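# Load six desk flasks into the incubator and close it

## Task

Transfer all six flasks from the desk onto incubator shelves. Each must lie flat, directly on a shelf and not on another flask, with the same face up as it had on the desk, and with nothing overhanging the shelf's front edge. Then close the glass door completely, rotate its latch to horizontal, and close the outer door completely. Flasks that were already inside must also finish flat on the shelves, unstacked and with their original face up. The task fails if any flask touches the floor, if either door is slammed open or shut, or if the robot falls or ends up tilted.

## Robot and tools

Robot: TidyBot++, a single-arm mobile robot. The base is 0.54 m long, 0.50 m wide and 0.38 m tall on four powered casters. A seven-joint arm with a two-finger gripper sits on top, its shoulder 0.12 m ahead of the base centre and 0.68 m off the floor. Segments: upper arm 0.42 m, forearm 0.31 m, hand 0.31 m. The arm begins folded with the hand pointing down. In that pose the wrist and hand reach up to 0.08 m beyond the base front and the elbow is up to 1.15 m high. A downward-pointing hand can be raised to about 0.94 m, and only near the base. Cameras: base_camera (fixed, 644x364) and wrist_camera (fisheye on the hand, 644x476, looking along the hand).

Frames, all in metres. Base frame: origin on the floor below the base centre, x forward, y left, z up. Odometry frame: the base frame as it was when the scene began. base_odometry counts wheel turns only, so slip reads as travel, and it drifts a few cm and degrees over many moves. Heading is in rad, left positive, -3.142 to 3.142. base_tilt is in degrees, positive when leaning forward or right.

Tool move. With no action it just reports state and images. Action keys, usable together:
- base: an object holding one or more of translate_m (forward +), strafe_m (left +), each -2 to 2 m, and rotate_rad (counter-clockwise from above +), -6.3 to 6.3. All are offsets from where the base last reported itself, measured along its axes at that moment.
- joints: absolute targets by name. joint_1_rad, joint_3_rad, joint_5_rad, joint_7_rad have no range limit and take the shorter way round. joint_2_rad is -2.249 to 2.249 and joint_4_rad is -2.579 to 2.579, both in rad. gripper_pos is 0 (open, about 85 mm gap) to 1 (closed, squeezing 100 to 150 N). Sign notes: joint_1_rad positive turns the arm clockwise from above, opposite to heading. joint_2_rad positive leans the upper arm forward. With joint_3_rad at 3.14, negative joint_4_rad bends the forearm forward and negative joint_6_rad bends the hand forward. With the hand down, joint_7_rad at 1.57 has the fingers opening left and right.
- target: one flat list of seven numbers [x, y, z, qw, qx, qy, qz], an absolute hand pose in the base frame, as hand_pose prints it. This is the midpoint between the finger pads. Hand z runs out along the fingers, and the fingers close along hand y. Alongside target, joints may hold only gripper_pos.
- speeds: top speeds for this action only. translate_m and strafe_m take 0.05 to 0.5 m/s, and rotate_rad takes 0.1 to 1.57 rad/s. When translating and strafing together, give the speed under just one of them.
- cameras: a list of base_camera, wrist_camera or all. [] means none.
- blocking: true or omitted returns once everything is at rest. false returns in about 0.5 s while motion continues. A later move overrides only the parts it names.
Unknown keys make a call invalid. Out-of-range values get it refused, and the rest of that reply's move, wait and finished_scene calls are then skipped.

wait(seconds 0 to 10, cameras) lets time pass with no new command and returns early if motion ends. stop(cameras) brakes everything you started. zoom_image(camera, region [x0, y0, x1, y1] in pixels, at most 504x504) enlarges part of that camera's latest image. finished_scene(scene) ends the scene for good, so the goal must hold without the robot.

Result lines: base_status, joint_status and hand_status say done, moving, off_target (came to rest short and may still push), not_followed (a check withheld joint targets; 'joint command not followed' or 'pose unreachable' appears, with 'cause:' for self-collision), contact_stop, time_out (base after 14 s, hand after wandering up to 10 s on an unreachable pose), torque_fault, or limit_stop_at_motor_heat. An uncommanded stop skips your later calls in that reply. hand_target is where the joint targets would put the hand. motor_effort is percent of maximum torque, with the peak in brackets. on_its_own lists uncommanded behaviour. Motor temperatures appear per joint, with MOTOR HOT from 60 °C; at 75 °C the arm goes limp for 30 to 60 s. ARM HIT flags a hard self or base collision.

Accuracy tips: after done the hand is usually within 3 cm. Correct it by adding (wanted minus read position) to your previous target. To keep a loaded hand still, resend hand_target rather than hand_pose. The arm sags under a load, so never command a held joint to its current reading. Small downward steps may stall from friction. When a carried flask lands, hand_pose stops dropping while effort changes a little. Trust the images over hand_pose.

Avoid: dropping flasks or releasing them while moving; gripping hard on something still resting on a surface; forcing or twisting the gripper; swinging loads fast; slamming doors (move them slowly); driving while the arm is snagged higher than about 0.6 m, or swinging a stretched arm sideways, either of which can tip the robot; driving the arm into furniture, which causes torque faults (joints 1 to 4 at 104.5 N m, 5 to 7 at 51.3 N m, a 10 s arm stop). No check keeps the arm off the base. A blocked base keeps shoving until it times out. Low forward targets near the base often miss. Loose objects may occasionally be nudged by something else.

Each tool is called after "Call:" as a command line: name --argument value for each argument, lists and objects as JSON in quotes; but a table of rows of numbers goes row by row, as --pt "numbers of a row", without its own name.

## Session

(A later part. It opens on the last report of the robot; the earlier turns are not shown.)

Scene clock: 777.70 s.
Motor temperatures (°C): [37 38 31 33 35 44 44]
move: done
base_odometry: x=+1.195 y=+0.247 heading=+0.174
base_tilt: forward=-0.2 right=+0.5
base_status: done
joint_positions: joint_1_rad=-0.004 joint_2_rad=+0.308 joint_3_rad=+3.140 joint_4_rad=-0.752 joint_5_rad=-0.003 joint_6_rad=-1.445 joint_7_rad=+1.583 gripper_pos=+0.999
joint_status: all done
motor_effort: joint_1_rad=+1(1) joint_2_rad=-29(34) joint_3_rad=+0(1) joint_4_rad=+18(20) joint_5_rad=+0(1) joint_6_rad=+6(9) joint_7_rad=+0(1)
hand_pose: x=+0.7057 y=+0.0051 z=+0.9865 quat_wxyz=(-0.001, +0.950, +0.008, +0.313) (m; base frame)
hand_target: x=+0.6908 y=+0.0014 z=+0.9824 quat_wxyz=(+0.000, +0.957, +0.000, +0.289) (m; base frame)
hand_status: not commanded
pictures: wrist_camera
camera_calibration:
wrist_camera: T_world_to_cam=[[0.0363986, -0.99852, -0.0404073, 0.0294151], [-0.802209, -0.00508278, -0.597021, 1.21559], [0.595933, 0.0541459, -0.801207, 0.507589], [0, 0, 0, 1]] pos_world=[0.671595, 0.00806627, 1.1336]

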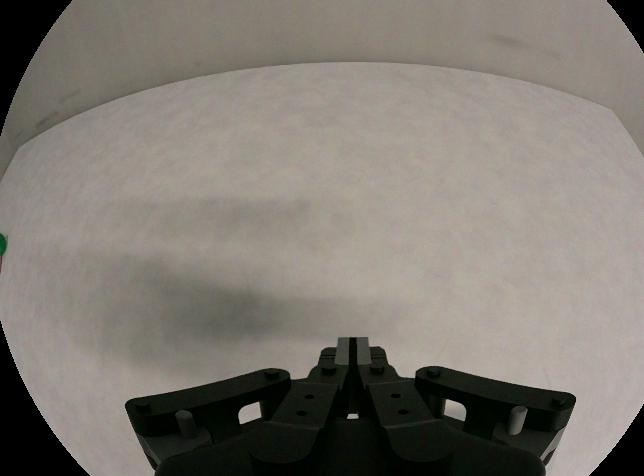

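Call:
move --joints '{"joint_4_rad": -0.82}' --cameras '[]'

Call:
move --joints '{"joint_4_rad": -0.87}' --cameras '[]'

Call:
move --base '{"translate_m": -0.095}' --speeds '{"translate_m": 0.08}' --cameras '["wrist_camera"]'

Scene clock: 779.10 s.
Motor temperatures (°C): [37 38 31 33 35 44 44]
move: done
base_odometry: x=+1.195 y=+0.247 heading=+0.174
base_tilt: forward=-0.1 right=+0.6
base_status: not commanded
joint_positions: joint_1_rad=-0.004 joint_2_rad=+0.306 joint_3_rad=+3.140 joint_4_rad=-0.815 joint_5_rad=-0.003 joint_6_rad=-1.447 joint_7_rad=+1.583 gripper_pos=+0.999
joint_status: all done
motor_effort: joint_1_rad=+1(1) joint_2_rad=-29(31) joint_3_rad=+0(0) joint_4_rad=+18(19) joint_5_rad=+1(1) joint_6_rad=+6(7) joint_7_rad=+0(1)
hand_pose: x=+0.6977 y=+0.0051 z=+0.9582 quat_wxyz=(-0.001, +0.959, +0.009, +0.283) (m; base frame)
hand_target: x=+0.6800 y=+0.0014 z=+0.9430 quat_wxyz=(+0.000, +0.969, +0.000, +0.246) (m; base frame)
hand_status: not commanded
pictures: none
No camera images: "cameras" was empty.

Scene clock: 779.87 s.
Motor temperatures (°C): [37 38 31 33 35 44 44]
move: done
base_odometry: x=+1.195 y=+0.247 heading=+0.174
base_tilt: forward=-0.1 right=+0.6
base_status: not commanded
joint_positions: joint_1_rad=-0.004 joint_2_rad=+0.306 joint_3_rad=+3.140 joint_4_rad=-0.863 joint_5_rad=-0.003 joint_6_rad=-1.448 joint_7_rad=+1.583 gripper_pos=+0.999
joint_status: all done
motor_effort: joint_1_rad=+1(1) joint_2_rad=-29(31) joint_3_rad=+1(1) joint_4_rad=+18(19) joint_5_rad=+1(2) joint_6_rad=+6(6) joint_7_rad=+1(1)
hand_pose: x=+0.6908 y=+0.0051 z=+0.9366 quat_wxyz=(-0.001, +0.966, +0.009, +0.259) (m; base frame)
hand_target: x=+0.6725 y=+0.0014 z=+0.9215 quat_wxyz=(+0.000, +0.975, +0.000, +0.221) (m; base frame)
hand_status: not commanded
pictures: none
No camera images: "cameras" was empty.

Scene clock: 781.60 s.
Motor temperatures (°C): [37 38 31 33 35 44 44]
move: done
base_odometry: x=+1.102 y=+0.230 heading=+0.174
base_tilt: forward=-0.2 right=+0.6
base_status: done
joint_positions: joint_1_rad=-0.004 joint_2_rad=+0.302 joint_3_rad=+3.140 joint_4_rad=-0.863 joint_5_rad=-0.003 joint_6_rad=-1.449 joint_7_rad=+1.583 gripper_pos=+0.999
joint_status: not commanded
motor_effort: joint_1_rad=+0(2) joint_2_rad=-29(32) joint_3_rad=+0(1) joint_4_rad=+18(19) joint_5_rad=+1(2) joint_6_rad=+5(7) joint_7_rad=+1(1)
hand_pose: x=+0.6896 y=+0.0051 z=+0.9383 quat_wxyz=(-0.001, +0.965, +0.009, +0.260) (m; base frame)
hand_target: x=+0.6725 y=+0.0014 z=+0.9215 quat_wxyz=(+0.000, +0.975, +0.000, +0.221) (m; base frame)
hand_status: not commanded
pictures: wrist_camera
camera_calibration:
wrist_camera: T_world_to_cam=[[0.0318044, -0.998545, -0.0435467, 0.03418], [-0.863252, -0.00548328, -0.504744, 1.12941], [0.503771, 0.0536448, -0.86217, 0.599374], [0, 0, 0, 1]] pos_world=[0.671928, 0.00816982, 1.08831]

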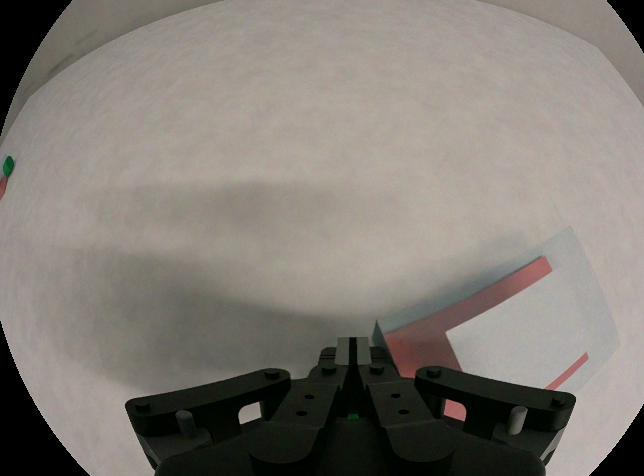

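Call:
move --joints '{"joint_4_rad": -0.73}' --cameras '[]'

Call:
move --base '{"translate_m": -0.12}' --joints '{"joint_1_rad": 0.0, "joint_2_rad": 0.0, "joint_4_rad": -0.8, "joint_5_rad": 0.0, "joint_6_rad": -1.45, "joint_7_rad": 1.57, "gripper_pos": 0.0}' --cameras '["wrist_camera"]'

Scene clock: 783.23 s.
Motor temperatures (°C): [37 38 31 33 35 44 44]
move: done
base_odometry: x=+1.102 y=+0.230 heading=+0.174
base_tilt: forward=-0.2 right=+0.5
base_status: not commanded
joint_positions: joint_1_rad=-0.004 joint_2_rad=+0.300 joint_3_rad=+3.140 joint_4_rad=-0.748 joint_5_rad=-0.003 joint_6_rad=-1.449 joint_7_rad=+1.583 gripper_pos=+0.999
joint_status: all done
motor_effort: joint_1_rad=+1(1) joint_2_rad=-29(30) joint_3_rad=+0(0) joint_4_rad=+17(20) joint_5_rad=+1(2) joint_6_rad=+6(7) joint_7_rad=+0(1)
hand_pose: x=+0.7028 y=+0.0051 z=+0.9918 quat_wxyz=(+0.000, +0.949, +0.008, +0.317) (m; base frame)
hand_target: x=+0.6908 y=+0.0014 z=+0.9824 quat_wxyz=(+0.000, +0.957, +0.000, +0.289) (m; base frame)
hand_status: not commanded
pictures: none
No camera images: "cameras" was empty.

Scene clock: 785.00 s.
Motor temperatures (°C): [37 38 31 33 35 43 44]
move: done
base_odometry: x=+0.983 y=+0.209 heading=+0.175
base_tilt: forward=-0.2 right=+0.6
base_status: done
joint_positions: joint_1_rad=-0.004 joint_2_rad=-0.004 joint_3_rad=+3.140 joint_4_rad=-0.792 joint_5_rad=-0.003 joint_6_rad=-1.449 joint_7_rad=+1.583 gripper_pos=+0.000
joint_status: all done
motor_effort: joint_1_rad=+1(2) joint_2_rad=-16(34) joint_3_rad=+0(1) joint_4_rad=+16(20) joint_5_rad=+1(2) joint_6_rad=+8(9) joint_7_rad=+1(2)
hand_pose: x=+0.5848 y=+0.0047 z=+1.1319 quat_wxyz=(+0.000, +0.899, +0.008, +0.437) (m; base frame)
hand_target: x=+0.5867 y=+0.0014 z=+1.1261 quat_wxyz=(+0.000, +0.902, +0.000, +0.431) (m; base frame)
hand_status: not commanded
pictures: wrist_camera
camera_calibration:
wrist_camera: T_world_to_cam=[[0.0458766, -0.99849, -0.0302052, 0.0222158], [-0.616164, -0.00448445, -0.787605, 1.31237], [0.786281, 0.054744, -0.615439, 0.374573], [0, 0, 0, 1]] pos_world=[0.513094, 0.00756185, 1.26483]

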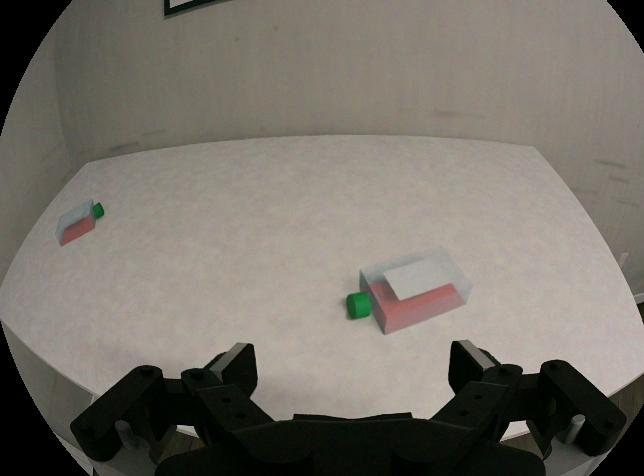

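Call:
move --base '{"translate_m": 0.186, "strafe_m": 0.334}' --joints '{"joint_1_rad": 0.0, "joint_2_rad": 0.115, "joint_4_rad": -1.545, "joint_5_rad": 1.33, "joint_6_rad": -1.095, "joint_7_rad": -0.12}' --speeds '{"translate_m": 0.2}'

Scene clock: 791.40 s.
Motor temperatures (°C): [37 38 31 33 35 43 44]
move: done
base_odometry: x=+1.108 y=+0.571 heading=+0.175
base_tilt: forward=-0.2 right=+0.6
base_status: done
joint_positions: joint_1_rad=-0.004 joint_2_rad=+0.099 joint_3_rad=+3.140 joint_4_rad=-1.534 joint_5_rad=+1.271 joint_6_rad=-1.160 joint_7_rad=-0.044 gripper_pos=+0.000
joint_status: all done
motor_effort: joint_1_rad=+0(3) joint_2_rad=-22(24) joint_3_rad=+1(2) joint_4_rad=+19(20) joint_5_rad=+9(10) joint_6_rad=+1(8) joint_7_rad=+1(2)
hand_pose: x=+0.5947 y=-0.2691 z=+0.9887 quat_wxyz=(+0.297, +0.650, -0.475, +0.514) (m; base frame)
hand_target: x=+0.6165 y=-0.2676 z=+0.9930 quat_wxyz=(+0.280, +0.641, -0.464, +0.544) (m; base frame)
hand_status: not commanded
pictures: base_camera, wrist_camera
camera_calibration:
wrist_camera: T_world_to_cam=[[-0.902579, -0.411452, -0.126724, 0.561514], [-0.00965782, 0.313623, -0.949498, 1.08939], [0.430416, -0.855773, -0.287043, -0.0643492], [0, 0, 0, 1]] pos_world=[0.545029, -0.165689, 1.08706]

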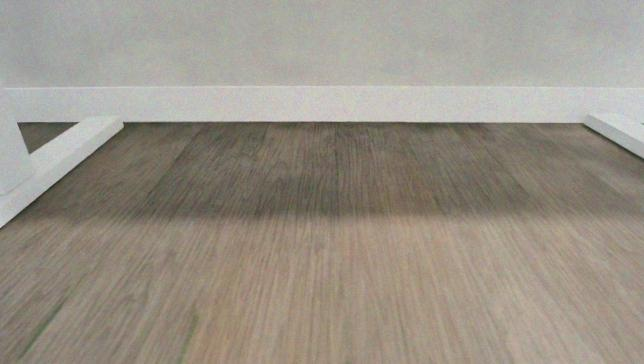

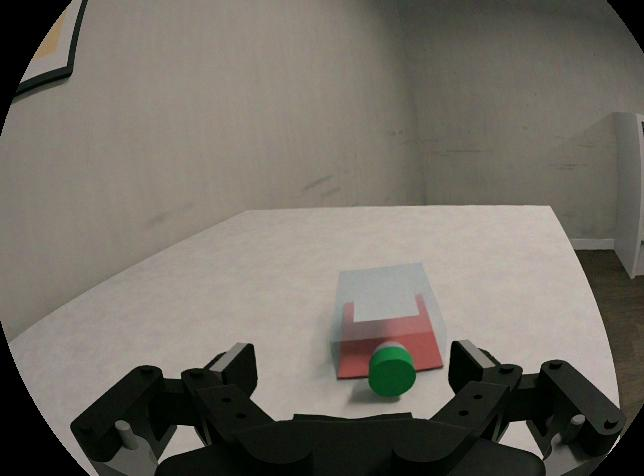

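Call:
move --base '{"translate_m": 0.02, "strafe_m": -0.045}' --joints '{"joint_4_rad": -1.625}' --speeds '{"translate_m": 0.1}' --cameras '["wrist_camera"]'

Scene clock: 794.80 s.
Motor temperatures (°C): [37 37 31 33 35 43 44]
move: done
base_odometry: x=+1.136 y=+0.530 heading=+0.175
base_tilt: forward=-0.2 right=+0.6
base_status: done
joint_positions: joint_1_rad=-0.003 joint_2_rad=+0.104 joint_3_rad=+3.140 joint_4_rad=-1.618 joint_5_rad=+1.277 joint_6_rad=-1.159 joint_7_rad=-0.046 gripper_pos=+0.000
joint_status: all done
motor_effort: joint_1_rad=+1(3) joint_2_rad=-22(24) joint_3_rad=+1(3) joint_4_rad=+18(20) joint_5_rad=+9(10) joint_6_rad=+2(2) joint_7_rad=+0(1)
hand_pose: x=+0.5854 y=-0.2695 z=+0.9519 quat_wxyz=(+0.319, +0.671, -0.460, +0.487) (m; base frame)
hand_target: x=+0.6065 y=-0.2676 z=+0.9575 quat_wxyz=(+0.298, +0.662, -0.452, +0.518) (m; base frame)
hand_status: not commanded
pictures: wrist_camera
camera_calibration:
wrist_camera: T_world_to_cam=[[-0.909937, -0.412216, -0.0457472, 0.475268], [-0.0923775, 0.308966, -0.946576, 1.09888], [0.404329, -0.857098, -0.319219, -0.0258632], [0, 0, 0, 1]] pos_world=[0.544433, -0.165771, 1.05366]

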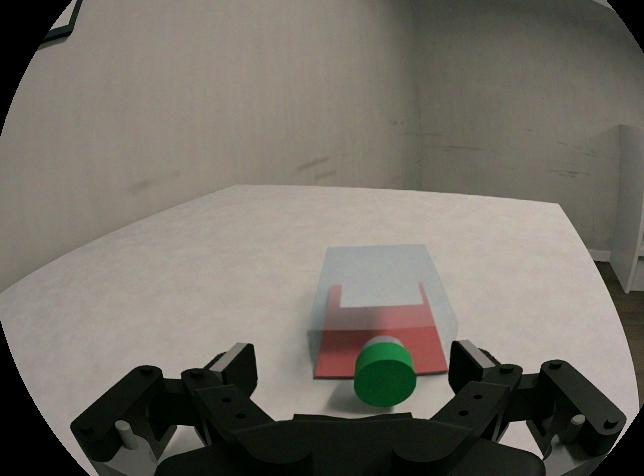

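Call:
move --base '{"strafe_m": -0.026}' --joints '{"joint_4_rad": -1.664}' --speeds '{"strafe_m": 0.1}' --cameras '["wrist_camera"]'

Scene clock: 797.00 s.
Motor temperatures (°C): [37 37 31 33 35 43 44]
move: done
base_odometry: x=+1.141 y=+0.504 heading=+0.175
base_tilt: forward=-0.2 right=+0.6
base_status: done
joint_positions: joint_1_rad=+0.000 joint_2_rad=+0.105 joint_3_rad=+3.140 joint_4_rad=-1.657 joint_5_rad=+1.277 joint_6_rad=-1.158 joint_7_rad=-0.046 gripper_pos=+0.000
joint_status: all done
motor_effort: joint_1_rad=+1(3) joint_2_rad=-22(23) joint_3_rad=+1(3) joint_4_rad=+18(19) joint_5_rad=+8(9) joint_6_rad=+0(1) joint_7_rad=+1(1)
hand_pose: x=+0.5788 y=-0.2711 z=+0.9352 quat_wxyz=(+0.328, +0.680, -0.454, +0.473) (m; base frame)
hand_target: x=+0.6007 y=-0.2676 z=+0.9404 quat_wxyz=(+0.307, +0.672, -0.446, +0.505) (m; base frame)
hand_status: not commanded
pictures: wrist_camera
camera_calibration:
wrist_camera: T_world_to_cam=[[-0.912172, -0.409697, -0.00951622, 0.435957], [-0.12897, 0.309032, -0.942267, 1.10006], [0.388985, -0.858282, -0.334729, -0.00679463], [0, 0, 0, 1]] pos_world=[0.542185, -0.167173, 1.03842]

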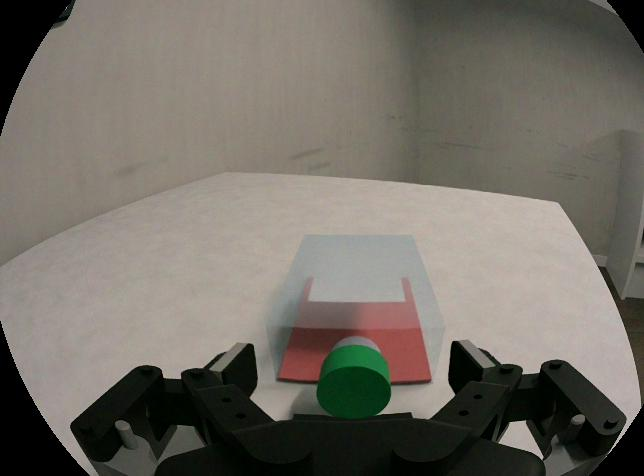

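Call:
move --joints '{"gripper_pos": 0.64}' --cameras '[]'

Call:
move --joints '{"gripper_pos": 0.76}' --cameras '["wrist_camera"]'

Scene clock: 798.77 s.
Motor temperatures (°C): [37 37 31 33 35 43 44]
move: done
base_odometry: x=+1.141 y=+0.504 heading=+0.175
base_tilt: forward=-0.2 right=+0.6
base_status: not commanded
joint_positions: joint_1_rad=+0.000 joint_2_rad=+0.105 joint_3_rad=+3.140 joint_4_rad=-1.657 joint_5_rad=+1.277 joint_6_rad=-1.158 joint_7_rad=-0.046 gripper_pos=+0.640
joint_status: all done
motor_effort: joint_1_rad=+1(1) joint_2_rad=-22(22) joint_3_rad=+1(1) joint_4_rad=+18(19) joint_5_rad=+8(9) joint_6_rad=+1(2) joint_7_rad=+0(1)
hand_pose: x=+0.5788 y=-0.2711 z=+0.9352 quat_wxyz=(+0.328, +0.680, -0.454, +0.473) (m; base frame)
hand_target: x=+0.6007 y=-0.2676 z=+0.9404 quat_wxyz=(+0.307, +0.672, -0.446, +0.505) (m; base frame)
hand_status: not commanded
pictures: none
No camera images: "cameras" was empty.

Scene clock: 799.30 s.
Motor temperatures (°C): [37 37 31 33 35 43 44]
move: off_target
base_odometry: x=+1.141 y=+0.504 heading=+0.175
base_tilt: forward=-0.1 right=+0.6
base_status: not commanded
joint_positions: joint_1_rad=+0.000 joint_2_rad=+0.105 joint_3_rad=+3.140 joint_4_rad=-1.657 joint_5_rad=+1.278 joint_6_rad=-1.158 joint_7_rad=-0.046 gripper_pos=+0.692
joint_status: gripper_pos off_target (ended at +0.692, target +0.760)
motor_effort: joint_1_rad=+1(1) joint_2_rad=-22(23) joint_3_rad=+1(1) joint_4_rad=+18(19) joint_5_rad=+9(9) joint_6_rad=+0(1) joint_7_rad=+1(1)
hand_pose: x=+0.5789 y=-0.2712 z=+0.9355 quat_wxyz=(+0.329, +0.680, -0.454, +0.473) (m; base frame)
hand_target: x=+0.6007 y=-0.2676 z=+0.9404 quat_wxyz=(+0.307, +0.672, -0.446, +0.505) (m; base frame)
hand_status: not commanded
pictures: wrist_camera
camera_calibration:
wrist_camera: T_world_to_cam=[[-0.91208, -0.409915, -0.00893562, 0.435271], [-0.129119, 0.307844, -0.942635, 1.1005], [0.389151, -0.858605, -0.333706, -0.00793234], [0, 0, 0, 1]] pos_world=[0.542184, -0.167169, 1.03861]

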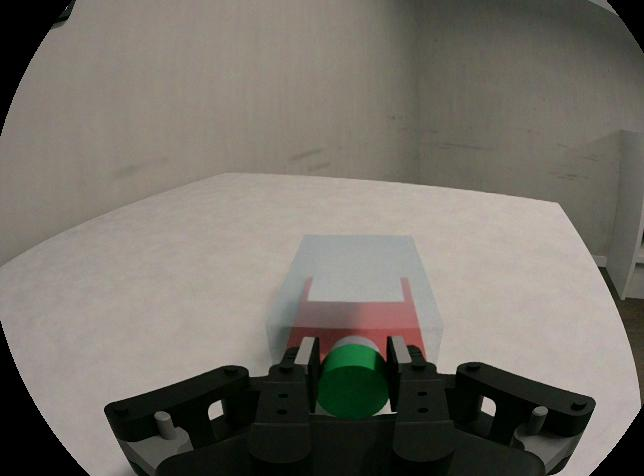

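Call:
move --joints '{"joint_4_rad": -1.57}' --cameras '[]'

Call:
move --joints '{"gripper_pos": 0.88}' --cameras '[]'

Call:
move --joints '{"joint_4_rad": -1.45}' --cameras '["wrist_camera"]'

Scene clock: 800.87 s.
Motor temperatures (°C): [37 37 31 33 35 43 44]
move: done
base_odometry: x=+1.141 y=+0.504 heading=+0.175
base_tilt: forward=-0.2 right=+0.6
base_status: not commanded
joint_positions: joint_1_rad=+0.000 joint_2_rad=+0.105 joint_3_rad=+3.140 joint_4_rad=-1.590 joint_5_rad=+1.278 joint_6_rad=-1.158 joint_7_rad=-0.046 gripper_pos=+0.692
joint_status: all done
motor_effort: joint_1_rad=+0(1) joint_2_rad=-23(24) joint_3_rad=+1(1) joint_4_rad=+19(21) joint_5_rad=+10(10) joint_6_rad=+2(2) joint_7_rad=+0(1)
hand_pose: x=+0.5893 y=-0.2712 z=+0.9639 quat_wxyz=(+0.313, +0.663, -0.465, +0.496) (m; base frame)
hand_target: x=+0.6137 y=-0.2676 z=+0.9818 quat_wxyz=(+0.286, +0.648, -0.460, +0.536) (m; base frame)
hand_status: not commanded
pictures: none
No camera images: "cameras" was empty.

Scene clock: 801.40 s.
Motor temperatures (°C): [37 37 31 33 35 43 44]
move: off_target
base_odometry: x=+1.141 y=+0.504 heading=+0.175
base_tilt: forward=-0.1 right=+0.6
base_status: not commanded
joint_positions: joint_1_rad=+0.000 joint_2_rad=+0.105 joint_3_rad=+3.140 joint_4_rad=-1.590 joint_5_rad=+1.278 joint_6_rad=-1.158 joint_7_rad=-0.046 gripper_pos=+0.692
joint_status: gripper_pos off_target (ended at +0.692, target +0.880)
motor_effort: joint_1_rad=+1(1) joint_2_rad=-23(23) joint_3_rad=+1(1) joint_4_rad=+19(20) joint_5_rad=+10(10) joint_6_rad=+2(2) joint_7_rad=+0(1)
hand_pose: x=+0.5893 y=-0.2712 z=+0.9639 quat_wxyz=(+0.313, +0.663, -0.465, +0.496) (m; base frame)
hand_target: x=+0.6137 y=-0.2676 z=+0.9818 quat_wxyz=(+0.286, +0.648, -0.460, +0.536) (m; base frame)
hand_status: not commanded
pictures: none
No camera images: "cameras" was empty.

Scene clock: 802.37 s.
Motor temperatures (°C): [37 37 31 33 35 43 44]
move: done
base_odometry: x=+1.141 y=+0.504 heading=+0.175
base_tilt: forward=-0.2 right=+0.6
base_status: not commanded
joint_positions: joint_1_rad=+0.000 joint_2_rad=+0.106 joint_3_rad=+3.140 joint_4_rad=-1.471 joint_5_rad=+1.279 joint_6_rad=-1.158 joint_7_rad=-0.047 gripper_pos=+0.692
joint_status: all done
motor_effort: joint_1_rad=+1(1) joint_2_rad=-23(24) joint_3_rad=+1(1) joint_4_rad=+19(21) joint_5_rad=+9(10) joint_6_rad=+2(3) joint_7_rad=+0(1)
hand_pose: x=+0.6024 y=-0.2712 z=+1.0150 quat_wxyz=(+0.285, +0.633, -0.482, +0.534) (m; base frame)
hand_target: x=+0.6246 y=-0.2676 z=+1.0361 quat_wxyz=(+0.258, +0.615, -0.476, +0.574) (m; base frame)
hand_status: not commanded
pictures: wrist_camera
camera_calibration:
wrist_camera: T_world_to_cam=[[-0.894724, -0.410076, -0.176934, 0.617539], [0.0469737, 0.307562, -0.950368, 1.08025], [0.444142, -0.858628, -0.255921, -0.10256], [0, 0, 0, 1]] pos_world=[0.547335, -0.167068, 1.10965]

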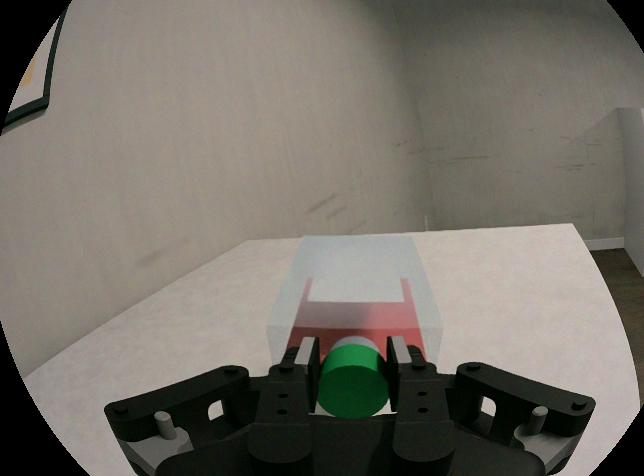

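Call:
move --base '{"translate_m": -0.45}' --joints '{"joint_1_rad": 0.0, "joint_2_rad": 0.215, "joint_4_rad": -1.2, "joint_5_rad": -0.05, "joint_6_rad": -0.43, "joint_7_rad": 1.63}' --speeds '{"translate_m": 0.25}' --cameras '["wrist_camera"]'

Call:
move --base '{"translate_m": -0.643, "strafe_m": -1.089, "rotate_rad": -1.55}' --speeds '{"translate_m": 0.4, "rotate_rad": 0.7}'

Scene clock: 806.50 s.
Motor temperatures (°C): [37 37 31 33 35 43 44]
move: done
base_odometry: x=+0.698 y=+0.426 heading=+0.175
base_tilt: forward=-0.2 right=+0.6
base_status: done
joint_positions: joint_1_rad=+0.000 joint_2_rad=+0.205 joint_3_rad=+3.140 joint_4_rad=-1.225 joint_5_rad=+0.006 joint_6_rad=-0.499 joint_7_rad=+1.557 gripper_pos=+0.692
joint_status: all done
motor_effort: joint_1_rad=+1(2) joint_2_rad=-31(31) joint_3_rad=+0(1) joint_4_rad=+22(23) joint_5_rad=+0(10) joint_6_rad=+10(11) joint_7_rad=+0(1)
hand_pose: x=+0.8073 y=+0.0016 z=+1.0292 quat_wxyz=(-0.002, +0.821, -0.004, +0.570) (m; base frame)
hand_target: x=+0.8190 y=+0.0079 z=+1.0576 quat_wxyz=(-0.004, +0.797, +0.012, +0.604) (m; base frame)
hand_status: not commanded
pictures: wrist_camera
camera_calibration:
wrist_camera: T_world_to_cam=[[0.0371246, -0.99871, -0.0346496, 0.0174213], [-0.347319, 0.0196167, -0.937542, 1.3058], [0.937012, 0.0468404, -0.346142, -0.262283], [0, 0, 0, 1]] pos_world=[0.698645, 0.00406876, 1.13406]

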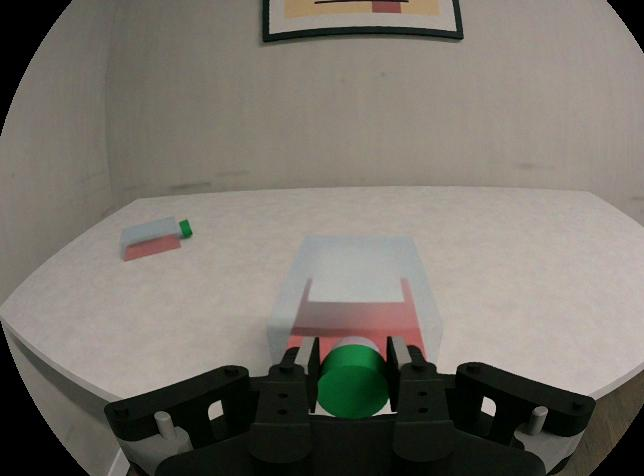

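Scene clock: 810.80 s.
Motor temperatures (°C): [37 37 31 33 35 43 44]
move: done
base_odometry: x=+0.255 y=-0.759 heading=-1.375
base_tilt: forward=-0.1 right=+0.5
base_status: done
joint_positions: joint_1_rad=+0.002 joint_2_rad=+0.212 joint_3_rad=+3.138 joint_4_rad=-1.225 joint_5_rad=-0.002 joint_6_rad=-0.495 joint_7_rad=+1.557 gripper_pos=+0.692
joint_status: not commanded
motor_effort: joint_1_rad=+0(6) joint_2_rad=-30(33) joint_3_rad=+0(4) joint_4_rad=+23(24) joint_5_rad=+1(2) joint_6_rad=+10(11) joint_7_rad=+0(1)
hand_pose: x=+0.8103 y=+0.0024 z=+1.0252 quat_wxyz=(-0.005, +0.823, -0.006, +0.569) (m; base frame)
hand_target: x=+0.8190 y=+0.0079 z=+1.0576 quat_wxyz=(-0.004, +0.797, +0.012, +0.604) (m; base frame)
hand_status: not commanded
pictures: base_camera, wrist_camera
camera_calibration:
wrist_camera: T_world_to_cam=[[0.0376664, -0.99839, -0.0424019, 0.0254227], [-0.350937, 0.0265133, -0.936024, 1.30432], [0.935641, 0.0501371, -0.349373, -0.262045], [0, 0, 0, 1]] pos_world=[0.701957, 0.00393811, 1.1304]

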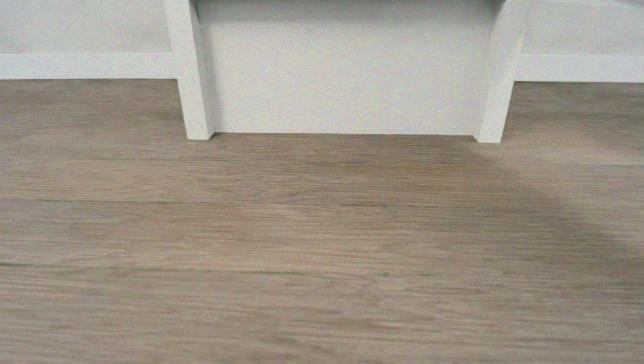

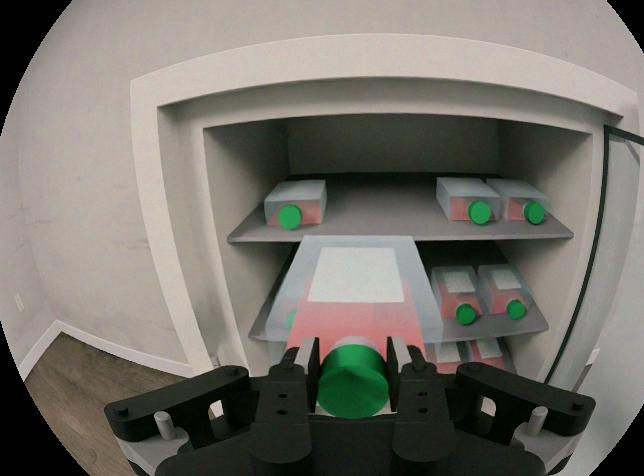

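Call:
move --base '{"translate_m": 0.12, "strafe_m": -0.0075, "rotate_rad": -0.0355}' --joints '{"joint_4_rad": -1.375, "joint_6_rad": -0.272}' --speeds '{"translate_m": 0.15}'

Scene clock: 814.17 s.
Motor temperatures (°C): [37 37 31 33 35 43 44]
move: done
base_odometry: x=+0.270 y=-0.878 heading=-1.411
base_tilt: forward=-0.1 right=+0.6
base_status: done
joint_positions: joint_1_rad=+0.005 joint_2_rad=+0.211 joint_3_rad=+3.141 joint_4_rad=-1.376 joint_5_rad=-0.002 joint_6_rad=-0.341 joint_7_rad=+1.557 gripper_pos=+0.692
joint_status: all done
motor_effort: joint_1_rad=+0(4) joint_2_rad=-30(33) joint_3_rad=+0(3) joint_4_rad=+23(25) joint_5_rad=+0(1) joint_6_rad=+10(12) joint_7_rad=+0(1)
hand_pose: x=+0.8131 y=-0.0015 z=+0.9790 quat_wxyz=(-0.004, +0.822, -0.008, +0.570) (m; base frame)
hand_target: x=+0.8213 y=+0.0056 z=+0.9976 quat_wxyz=(-0.002, +0.802, +0.008, +0.597) (m; base frame)
hand_status: not commanded
pictures: base_camera, wrist_camera
camera_calibration:
wrist_camera: T_world_to_cam=[[0.0318511, -0.998611, -0.0419745, 0.0238247], [-0.347445, 0.0283144, -0.937273, 1.26064], [0.937159, 0.044437, -0.346061, -0.285137], [0, 0, 0, 1]] pos_world=[0.704463, 0.000768122, 1.08389]

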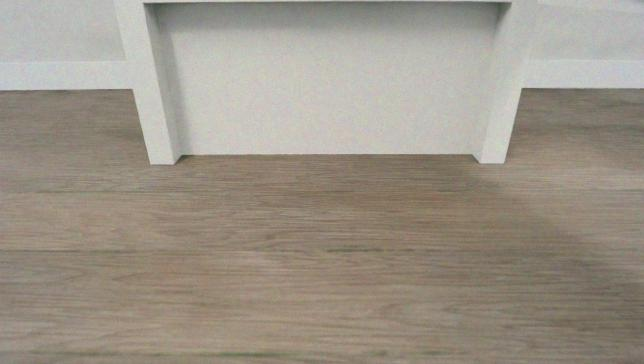

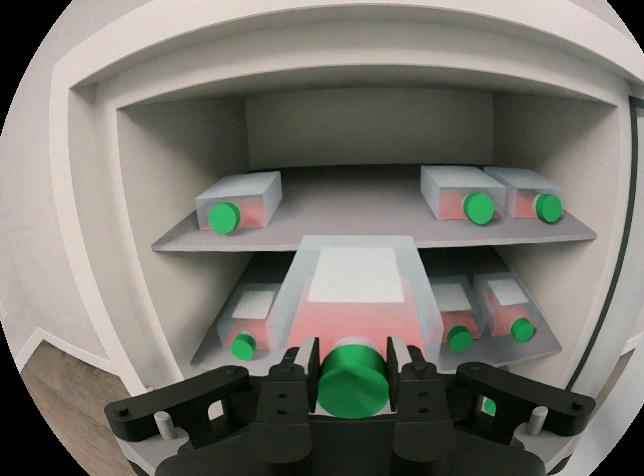

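Call:
move --joints '{"joint_4_rad": -1.31, "joint_6_rad": -0.45}' --cameras '[]'

Call:
move --base '{"translate_m": 0.225}' --speeds '{"translate_m": 0.1}'

Scene clock: 816.93 s.
Motor temperatures (°C): [37 37 31 33 35 44 44]
move: done
base_odometry: x=+0.270 y=-0.878 heading=-1.411
base_tilt: forward=-0.1 right=+0.6
base_status: not commanded
joint_positions: joint_1_rad=+0.005 joint_2_rad=+0.211 joint_3_rad=+3.141 joint_4_rad=-1.333 joint_5_rad=-0.002 joint_6_rad=-0.417 joint_7_rad=+1.557 gripper_pos=+0.692
joint_status: all done
motor_effort: joint_1_rad=+1(1) joint_2_rad=-31(31) joint_3_rad=+0(0) joint_4_rad=+22(24) joint_5_rad=+1(2) joint_6_rad=+10(11) joint_7_rad=+0(1)
hand_pose: x=+0.8093 y=-0.0014 z=+0.9829 quat_wxyz=(-0.004, +0.831, -0.008, +0.556) (m; base frame)
hand_target: x=+0.8090 y=+0.0081 z=+0.9850 quat_wxyz=(-0.005, +0.834, +0.012, +0.551) (m; base frame)
hand_status: not commanded
pictures: none
No camera images: "cameras" was empty.

Scene clock: 819.67 s.
Motor temperatures (°C): [37 37 31 33 35 43 44]
move: done
base_odometry: x=+0.306 y=-1.100 heading=-1.411
base_tilt: forward=-0.2 right=+0.5
base_status: done
joint_positions: joint_1_rad=+0.008 joint_2_rad=+0.066 joint_3_rad=+3.142 joint_4_rad=-1.277 joint_5_rad=-0.002 joint_6_rad=-0.459 joint_7_rad=+1.567 gripper_pos=+0.702
joint_status: not commanded
motor_effort: joint_1_rad=-4(5) joint_2_rad=+3(32) joint_3_rad=-3(4) joint_4_rad=+14(27) joint_5_rad=-1(4) joint_6_rad=+10(18) joint_7_rad=+0(2)
hand_pose: x=+0.7562 y=-0.0032 z=+1.1010 quat_wxyz=(+0.000, +0.784, -0.005, +0.621) (m; base frame)
hand_target: x=+0.8090 y=+0.0081 z=+0.9850 quat_wxyz=(-0.005, +0.834, +0.012, +0.551) (m; base frame)
hand_status: not commanded
pictures: base_camera, wrist_camera
camera_calibration:
wrist_camera: T_world_to_cam=[[0.0362632, -0.998977, -0.0270306, 0.00937429], [-0.226911, 0.018111, -0.973747, 1.30426], [0.97324, 0.0414447, -0.226022, -0.348878], [0, 0, 0, 1]] pos_world=[0.635152, 0.000202476, 1.19142]

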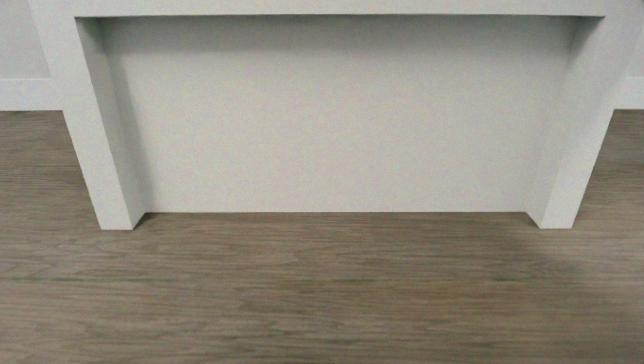

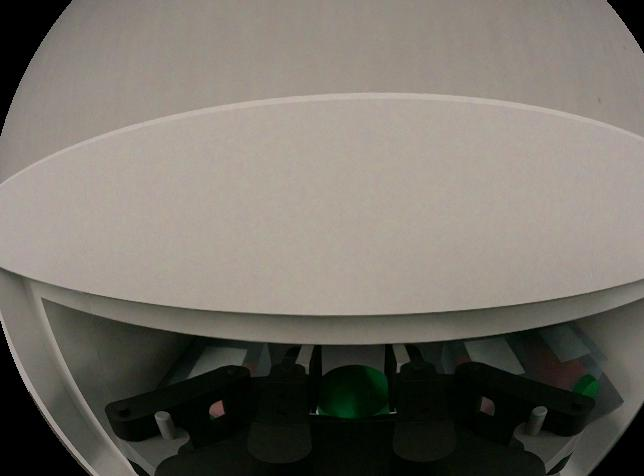

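Call:
move --joints '{"joint_1_rad": 0.008, "joint_2_rad": 0.06, "joint_4_rad": -1.275, "joint_6_rad": -0.46}'

Scene clock: 824.87 s.
Motor temperatures (°C): [37 37 31 33 35 43 44]
move: done
base_odometry: x=+0.306 y=-1.100 heading=-1.411
base_tilt: forward=-0.1 right=+0.6
base_status: not commanded
joint_positions: joint_1_rad=+0.008 joint_2_rad=+0.061 joint_3_rad=+3.142 joint_4_rad=-1.279 joint_5_rad=-0.002 joint_6_rad=-0.459 joint_7_rad=+1.567 gripper_pos=+0.702
joint_status: all done
motor_effort: joint_1_rad=-3(4) joint_2_rad=-22(22) joint_3_rad=-3(4) joint_4_rad=+24(24) joint_5_rad=-1(2) joint_6_rad=+13(15) joint_7_rad=-1(1)
hand_pose: x=+0.7540 y=-0.0033 z=+1.1032 quat_wxyz=(+0.000, +0.783, -0.005, +0.622) (m; base frame)
hand_target: x=+0.7534 y=+0.0032 z=+1.1062 quat_wxyz=(-0.002, +0.782, +0.009, +0.624) (m; base frame)
hand_status: not commanded
pictures: base_camera, wrist_camera
camera_calibration:
wrist_camera: T_world_to_cam=[[0.0360612, -0.998989, -0.0268422, 0.00921479], [-0.223596, 0.0181133, -0.974514, 1.30427], [0.974015, 0.041144, -0.222717, -0.350556], [0, 0, 0, 1]] pos_world=[0.632743, 0.00000421, 1.1932]

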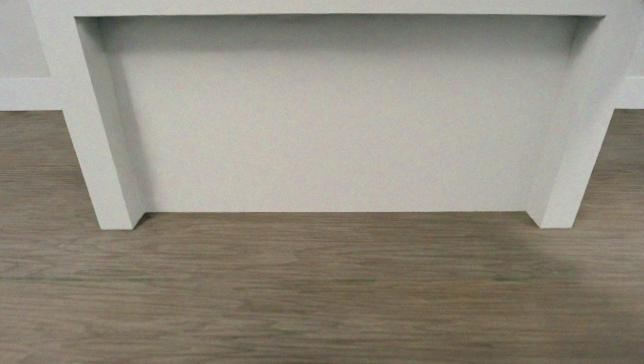

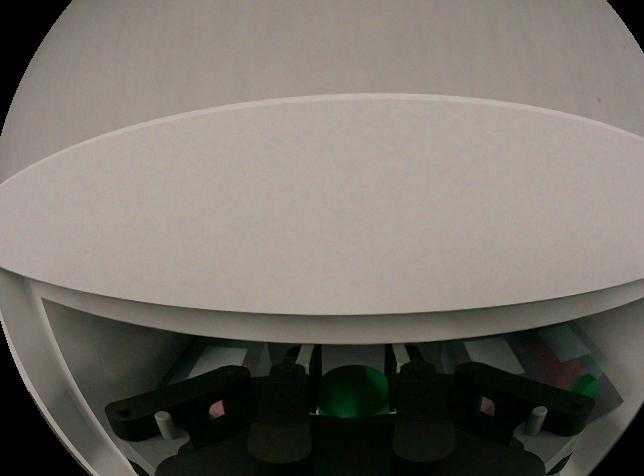

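Call:
zoom_image --camera "wrist_camera" --region '[150, 320, 620, 440]'

Scaled by 1.072.

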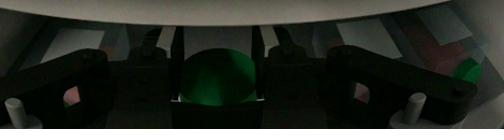

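Call:
move --base '{"translate_m": -0.05}' --speeds '{"translate_m": 0.08}' --cameras '["wrist_camera"]'

Scene clock: 827.13 s.
Motor temperatures (°C): [37 37 31 33 35 43 44]
move: done
base_odometry: x=+0.298 y=-1.051 heading=-1.411
base_tilt: forward=-0.1 right=+0.5
base_status: done
joint_positions: joint_1_rad=+0.007 joint_2_rad=+0.058 joint_3_rad=+3.141 joint_4_rad=-1.279 joint_5_rad=-0.006 joint_6_rad=-0.459 joint_7_rad=+1.567 gripper_pos=+0.702
joint_status: not commanded
motor_effort: joint_1_rad=+1(3) joint_2_rad=-24(27) joint_3_rad=+0(3) joint_4_rad=+23(24) joint_5_rad=+1(2) joint_6_rad=+10(12) joint_7_rad=+0(1)
hand_pose: x=+0.7528 y=-0.0025 z=+1.1050 quat_wxyz=(-0.001, +0.782, -0.006, +0.623) (m; base frame)
hand_target: x=+0.7534 y=+0.0032 z=+1.1062 quat_wxyz=(-0.002, +0.782, +0.009, +0.624) (m; base frame)
hand_status: not commanded
pictures: wrist_camera
camera_calibration:
wrist_camera: T_world_to_cam=[[0.0374048, -0.998844, -0.0301998, 0.0128518], [-0.220829, 0.0212118, -0.975082, 1.30433], [0.974595, 0.0431417, -0.21978, -0.352739], [0, 0, 0, 1]] pos_world=[0.631331, 0.000387522, 1.19469]

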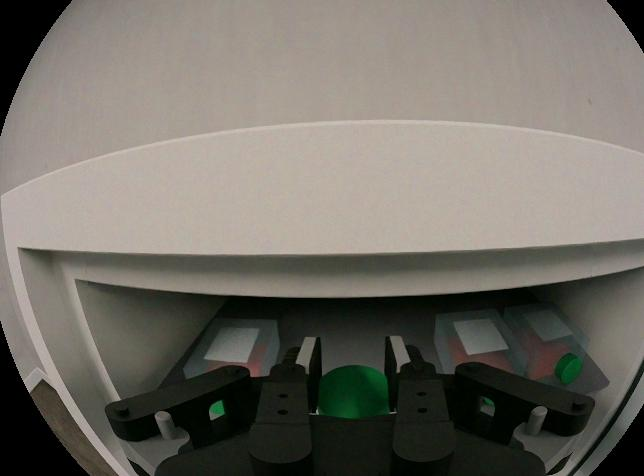

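Call:
move --base '{"translate_m": -0.25}' --speeds '{"translate_m": 0.12}'

Scene clock: 833.37 s.
Motor temperatures (°C): [37 37 31 33 35 43 44]
move: done
base_odometry: x=+0.258 y=-0.804 heading=-1.411
base_tilt: forward=-0.2 right=+0.6
base_status: done
joint_positions: joint_1_rad=+0.007 joint_2_rad=+0.056 joint_3_rad=+3.141 joint_4_rad=-1.279 joint_5_rad=-0.006 joint_6_rad=-0.459 joint_7_rad=+1.567 gripper_pos=+0.702
joint_status: not commanded
motor_effort: joint_1_rad=+1(1) joint_2_rad=-24(28) joint_3_rad=+0(1) joint_4_rad=+22(24) joint_5_rad=+1(1) joint_6_rad=+10(11) joint_7_rad=+0(1)
hand_pose: x=+0.7518 y=-0.0025 z=+1.1066 quat_wxyz=(-0.001, +0.781, -0.006, +0.624) (m; base frame)
hand_target: x=+0.7534 y=+0.0032 z=+1.1062 quat_wxyz=(-0.002, +0.782, +0.009, +0.624) (m; base frame)
hand_status: not commanded
pictures: base_camera, wrist_camera
camera_calibration:
wrist_camera: T_world_to_cam=[[0.0374826, -0.998844, -0.0301089, 0.0127788], [-0.218341, 0.021216, -0.975642, 1.3043], [0.975152, 0.0431437, -0.217294, -0.354529], [0, 0, 0, 1]] pos_world=[0.630024, 0.000387504, 1.19588]

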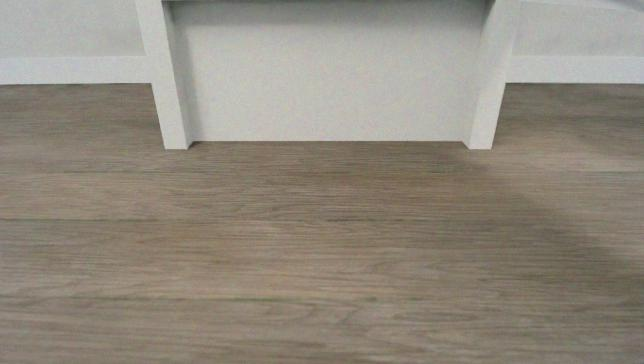

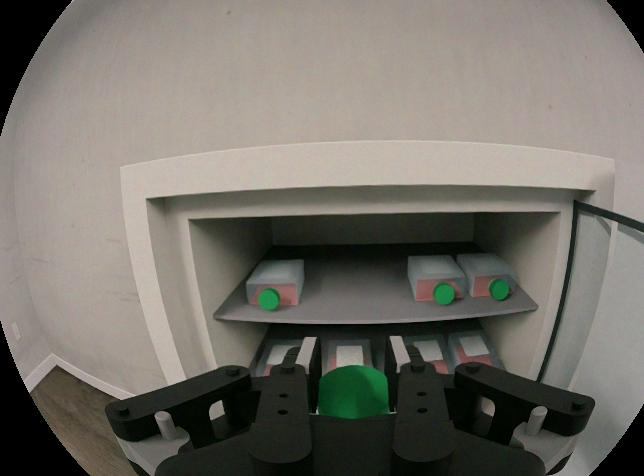

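Call:
move

Scene clock: 838.73 s.
Motor temperatures (°C): [37 37 31 33 35 43 44]
base_odometry: x=+0.258 y=-0.804 heading=-1.411
base_tilt: forward=-0.2 right=+0.6
base_status: done
joint_positions: joint_1_rad=+0.007 joint_2_rad=+0.056 joint_3_rad=+3.141 joint_4_rad=-1.279 joint_5_rad=-0.006 joint_6_rad=-0.459 joint_7_rad=+1.567 gripper_pos=+0.702
joint_status: not commanded
motor_effort: joint_1_rad=+0(1) joint_2_rad=-24(28) joint_3_rad=+0(1) joint_4_rad=+23(24) joint_5_rad=+1(1) joint_6_rad=+11(11) joint_7_rad=+0(1)
hand_pose: x=+0.7518 y=-0.0025 z=+1.1066 quat_wxyz=(-0.001, +0.781, -0.006, +0.624) (m; base frame)
hand_target: x=+0.7534 y=+0.0032 z=+1.1062 quat_wxyz=(-0.002, +0.782, +0.009, +0.624) (m; base frame)
hand_status: not commanded
pictures: base_camera, wrist_camera
camera_calibration:
wrist_camera: T_world_to_cam=[[0.0374826, -0.998844, -0.0301089, 0.0127788], [-0.218341, 0.021216, -0.975642, 1.3043], [0.975152, 0.0431437, -0.217294, -0.354529], [0, 0, 0, 1]] pos_world=[0.630024, 0.000387504, 1.19588]

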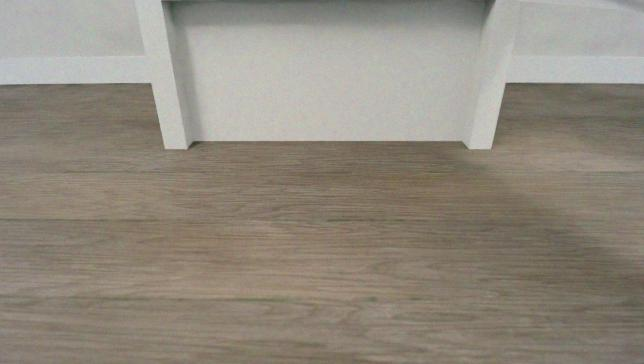

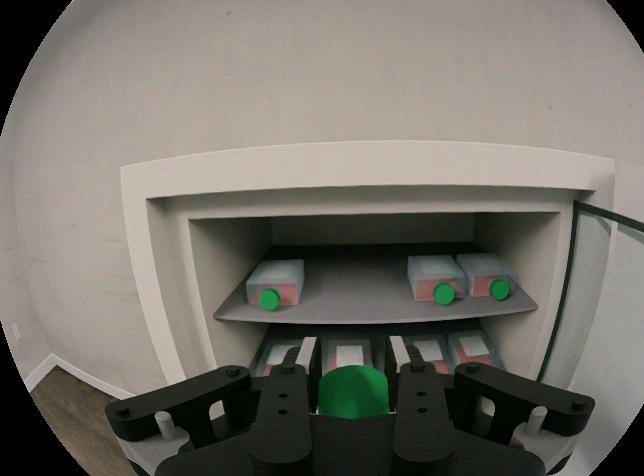

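Call:
move --base '{"translate_m": -0.965, "strafe_m": 1.0, "rotate_rad": 1.555}' --speeds '{"translate_m": 0.35, "rotate_rad": 0.5}' --joints '{"joint_1_rad": 0.0, "joint_2_rad": -0.044, "joint_3_rad": 3.1416, "joint_4_rad": -1.32, "joint_5_rad": 0.0, "joint_6_rad": -0.56, "joint_7_rad": 1.57}'

Scene clock: 852.47 s.
Motor temperatures (°C): [37 37 31 33 35 43 44]
move: done
base_odometry: x=+1.092 y=+0.308 heading=+0.145
base_tilt: forward=-0.1 right=+0.6
base_status: done
joint_positions: joint_1_rad=+0.005 joint_2_rad=-0.042 joint_3_rad=+3.145 joint_4_rad=-1.318 joint_5_rad=-0.006 joint_6_rad=-0.502 joint_7_rad=+1.567 gripper_pos=+0.702
joint_status: all done
motor_effort: joint_1_rad=+1(4) joint_2_rad=-20(29) joint_3_rad=+0(4) joint_4_rad=+22(24) joint_5_rad=+0(2) joint_6_rad=+11(12) joint_7_rad=+1(1)
hand_pose: x=+0.7069 y=-0.0029 z=+1.1290 quat_wxyz=(-0.001, +0.777, -0.006, +0.630) (m; base frame)
hand_target: x=+0.7017 y=+0.0014 z=+1.1119 quat_wxyz=(+0.000, +0.794, +0.000, +0.607) (m; base frame)
hand_status: not commanded
pictures: base_camera, wrist_camera
camera_calibration:
wrist_camera: T_world_to_cam=[[0.0369929, -0.998878, -0.0295691, 0.0144636], [-0.204097, 0.0214137, -0.978716, 1.30978], [0.978251, 0.0422406, -0.203076, -0.324148], [0, 0, 0, 1]] pos_world=[0.583885, 0.0000923967, 1.2165]

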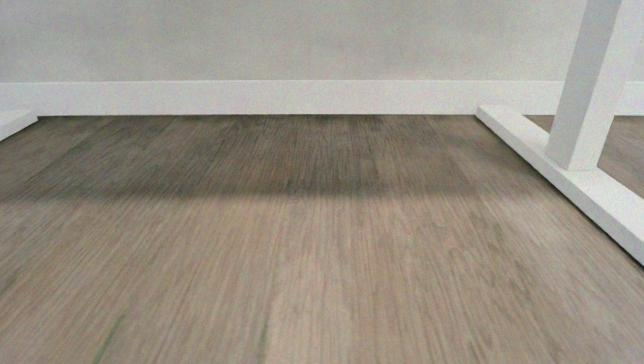

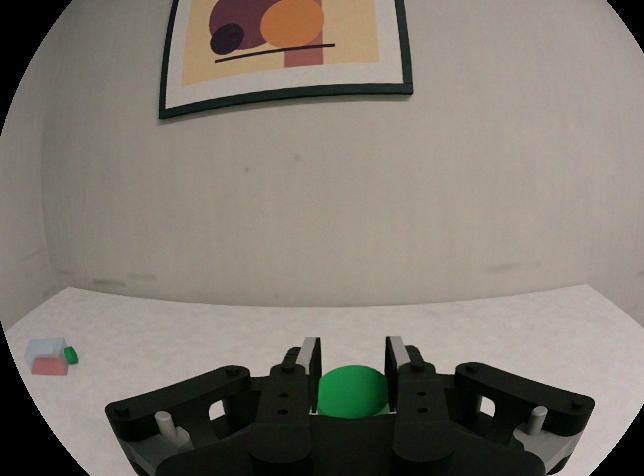

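Call:
zoom_image --camera "base_camera" --region '[0, 60, 500, 160]'

Call:
zoom_image --camera "wrist_camera" --region '[260, 320, 460, 440]'

Scaled by 1.008.

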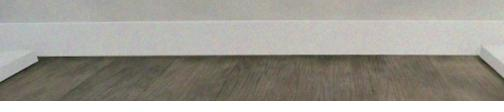

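Scaled by 2.520.

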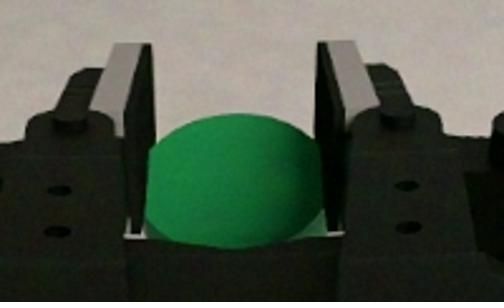

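Call:
zoom_image --camera "wrist_camera" --region '[300, 350, 410, 430]'

Scaled by 4.582.

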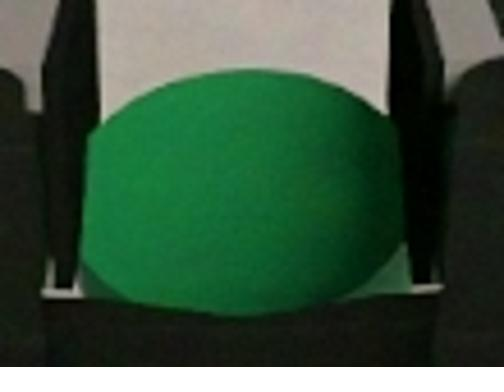

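Call:
move --joints '{"joint_6_rad": 0.47}' --cameras '["wrist_camera"]'

Call:
move --joints '{"joint_2_rad": 0.023, "joint_4_rad": -1.74}' --cameras '["wrist_camera"]'

Scene clock: 879.47 s.
Motor temperatures (°C): [37 37 31 33 35 43 44]
move: done
base_odometry: x=+1.092 y=+0.308 heading=+0.145
base_tilt: forward=-0.2 right=+0.6
base_status: not commanded
joint_positions: joint_1_rad=+0.005 joint_2_rad=-0.047 joint_3_rad=+3.145 joint_4_rad=-1.326 joint_5_rad=-0.006 joint_6_rad=+0.407 joint_7_rad=+1.567 gripper_pos=+0.702
joint_status: all done
motor_effort: joint_1_rad=+1(1) joint_2_rad=-19(23) joint_3_rad=+0(1) joint_4_rad=+22(24) joint_5_rad=+1(1) joint_6_rad=+9(12) joint_7_rad=+1(1)
hand_pose: x=+0.6383 y=-0.0039 z=+1.3931 quat_wxyz=(+0.000, +0.422, -0.005, +0.907) (m; base frame)
hand_target: x=+0.6259 y=+0.0014 z=+1.4091 quat_wxyz=(+0.000, +0.392, +0.000, +0.920) (m; base frame)
hand_status: not commanded
pictures: wrist_camera
camera_calibration:
wrist_camera: T_world_to_cam=[[0.0389725, -0.999139, 0.0142399, -0.0384396], [0.645838, 0.0143123, -0.76334, 0.711717], [0.762479, 0.038946, 0.64584, -1.24829], [0, 0, 0, 1]] pos_world=[0.493641, 0.0000231604, 1.35003]

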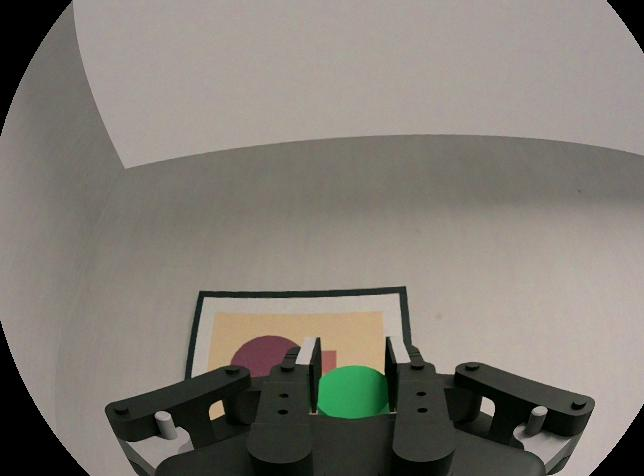

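Scene clock: 881.03 s.
Motor temperatures (°C): [37 37 31 33 35 43 44]
move: done
base_odometry: x=+1.092 y=+0.308 heading=+0.145
base_tilt: forward=-0.2 right=+0.5
base_status: not commanded
joint_positions: joint_1_rad=+0.005 joint_2_rad=+0.023 joint_3_rad=+3.145 joint_4_rad=-1.742 joint_5_rad=-0.006 joint_6_rad=+0.409 joint_7_rad=+1.567 gripper_pos=+0.702
joint_status: all done
motor_effort: joint_1_rad=+1(1) joint_2_rad=-23(26) joint_3_rad=+0(1) joint_4_rad=+22(25) joint_5_rad=+1(1) joint_6_rad=+10(11) joint_7_rad=+0(1)
hand_pose: x=+0.7412 y=-0.0046 z=+1.1085 quat_wxyz=(+0.001, +0.627, -0.006, +0.779) (m; base frame)
hand_target: x=+0.7366 y=+0.0014 z=+1.1278 quat_wxyz=(+0.000, +0.602, +0.000, +0.798) (m; base frame)
hand_status: not commanded
pictures: wrist_camera
camera_calibration:
wrist_camera: T_world_to_cam=[[0.0402202, -0.999147, -0.00931784, -0.013923], [0.216293, 0.0178103, -0.976166, 0.982295], [0.9755, 0.0372462, 0.216825, -0.82514], [0, 0, 0, 1]] pos_world=[0.59302, -0.000672799, 1.13766]

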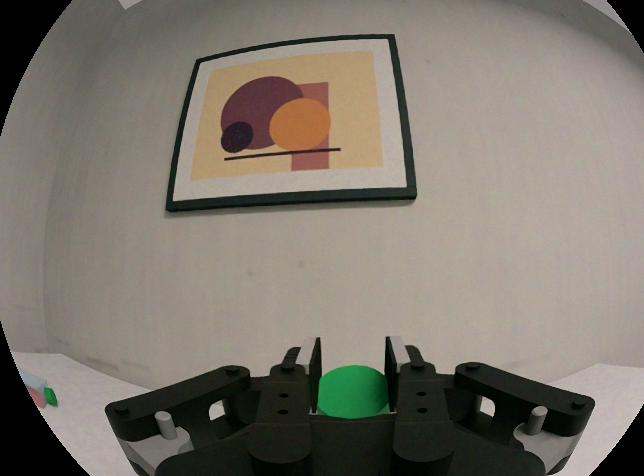

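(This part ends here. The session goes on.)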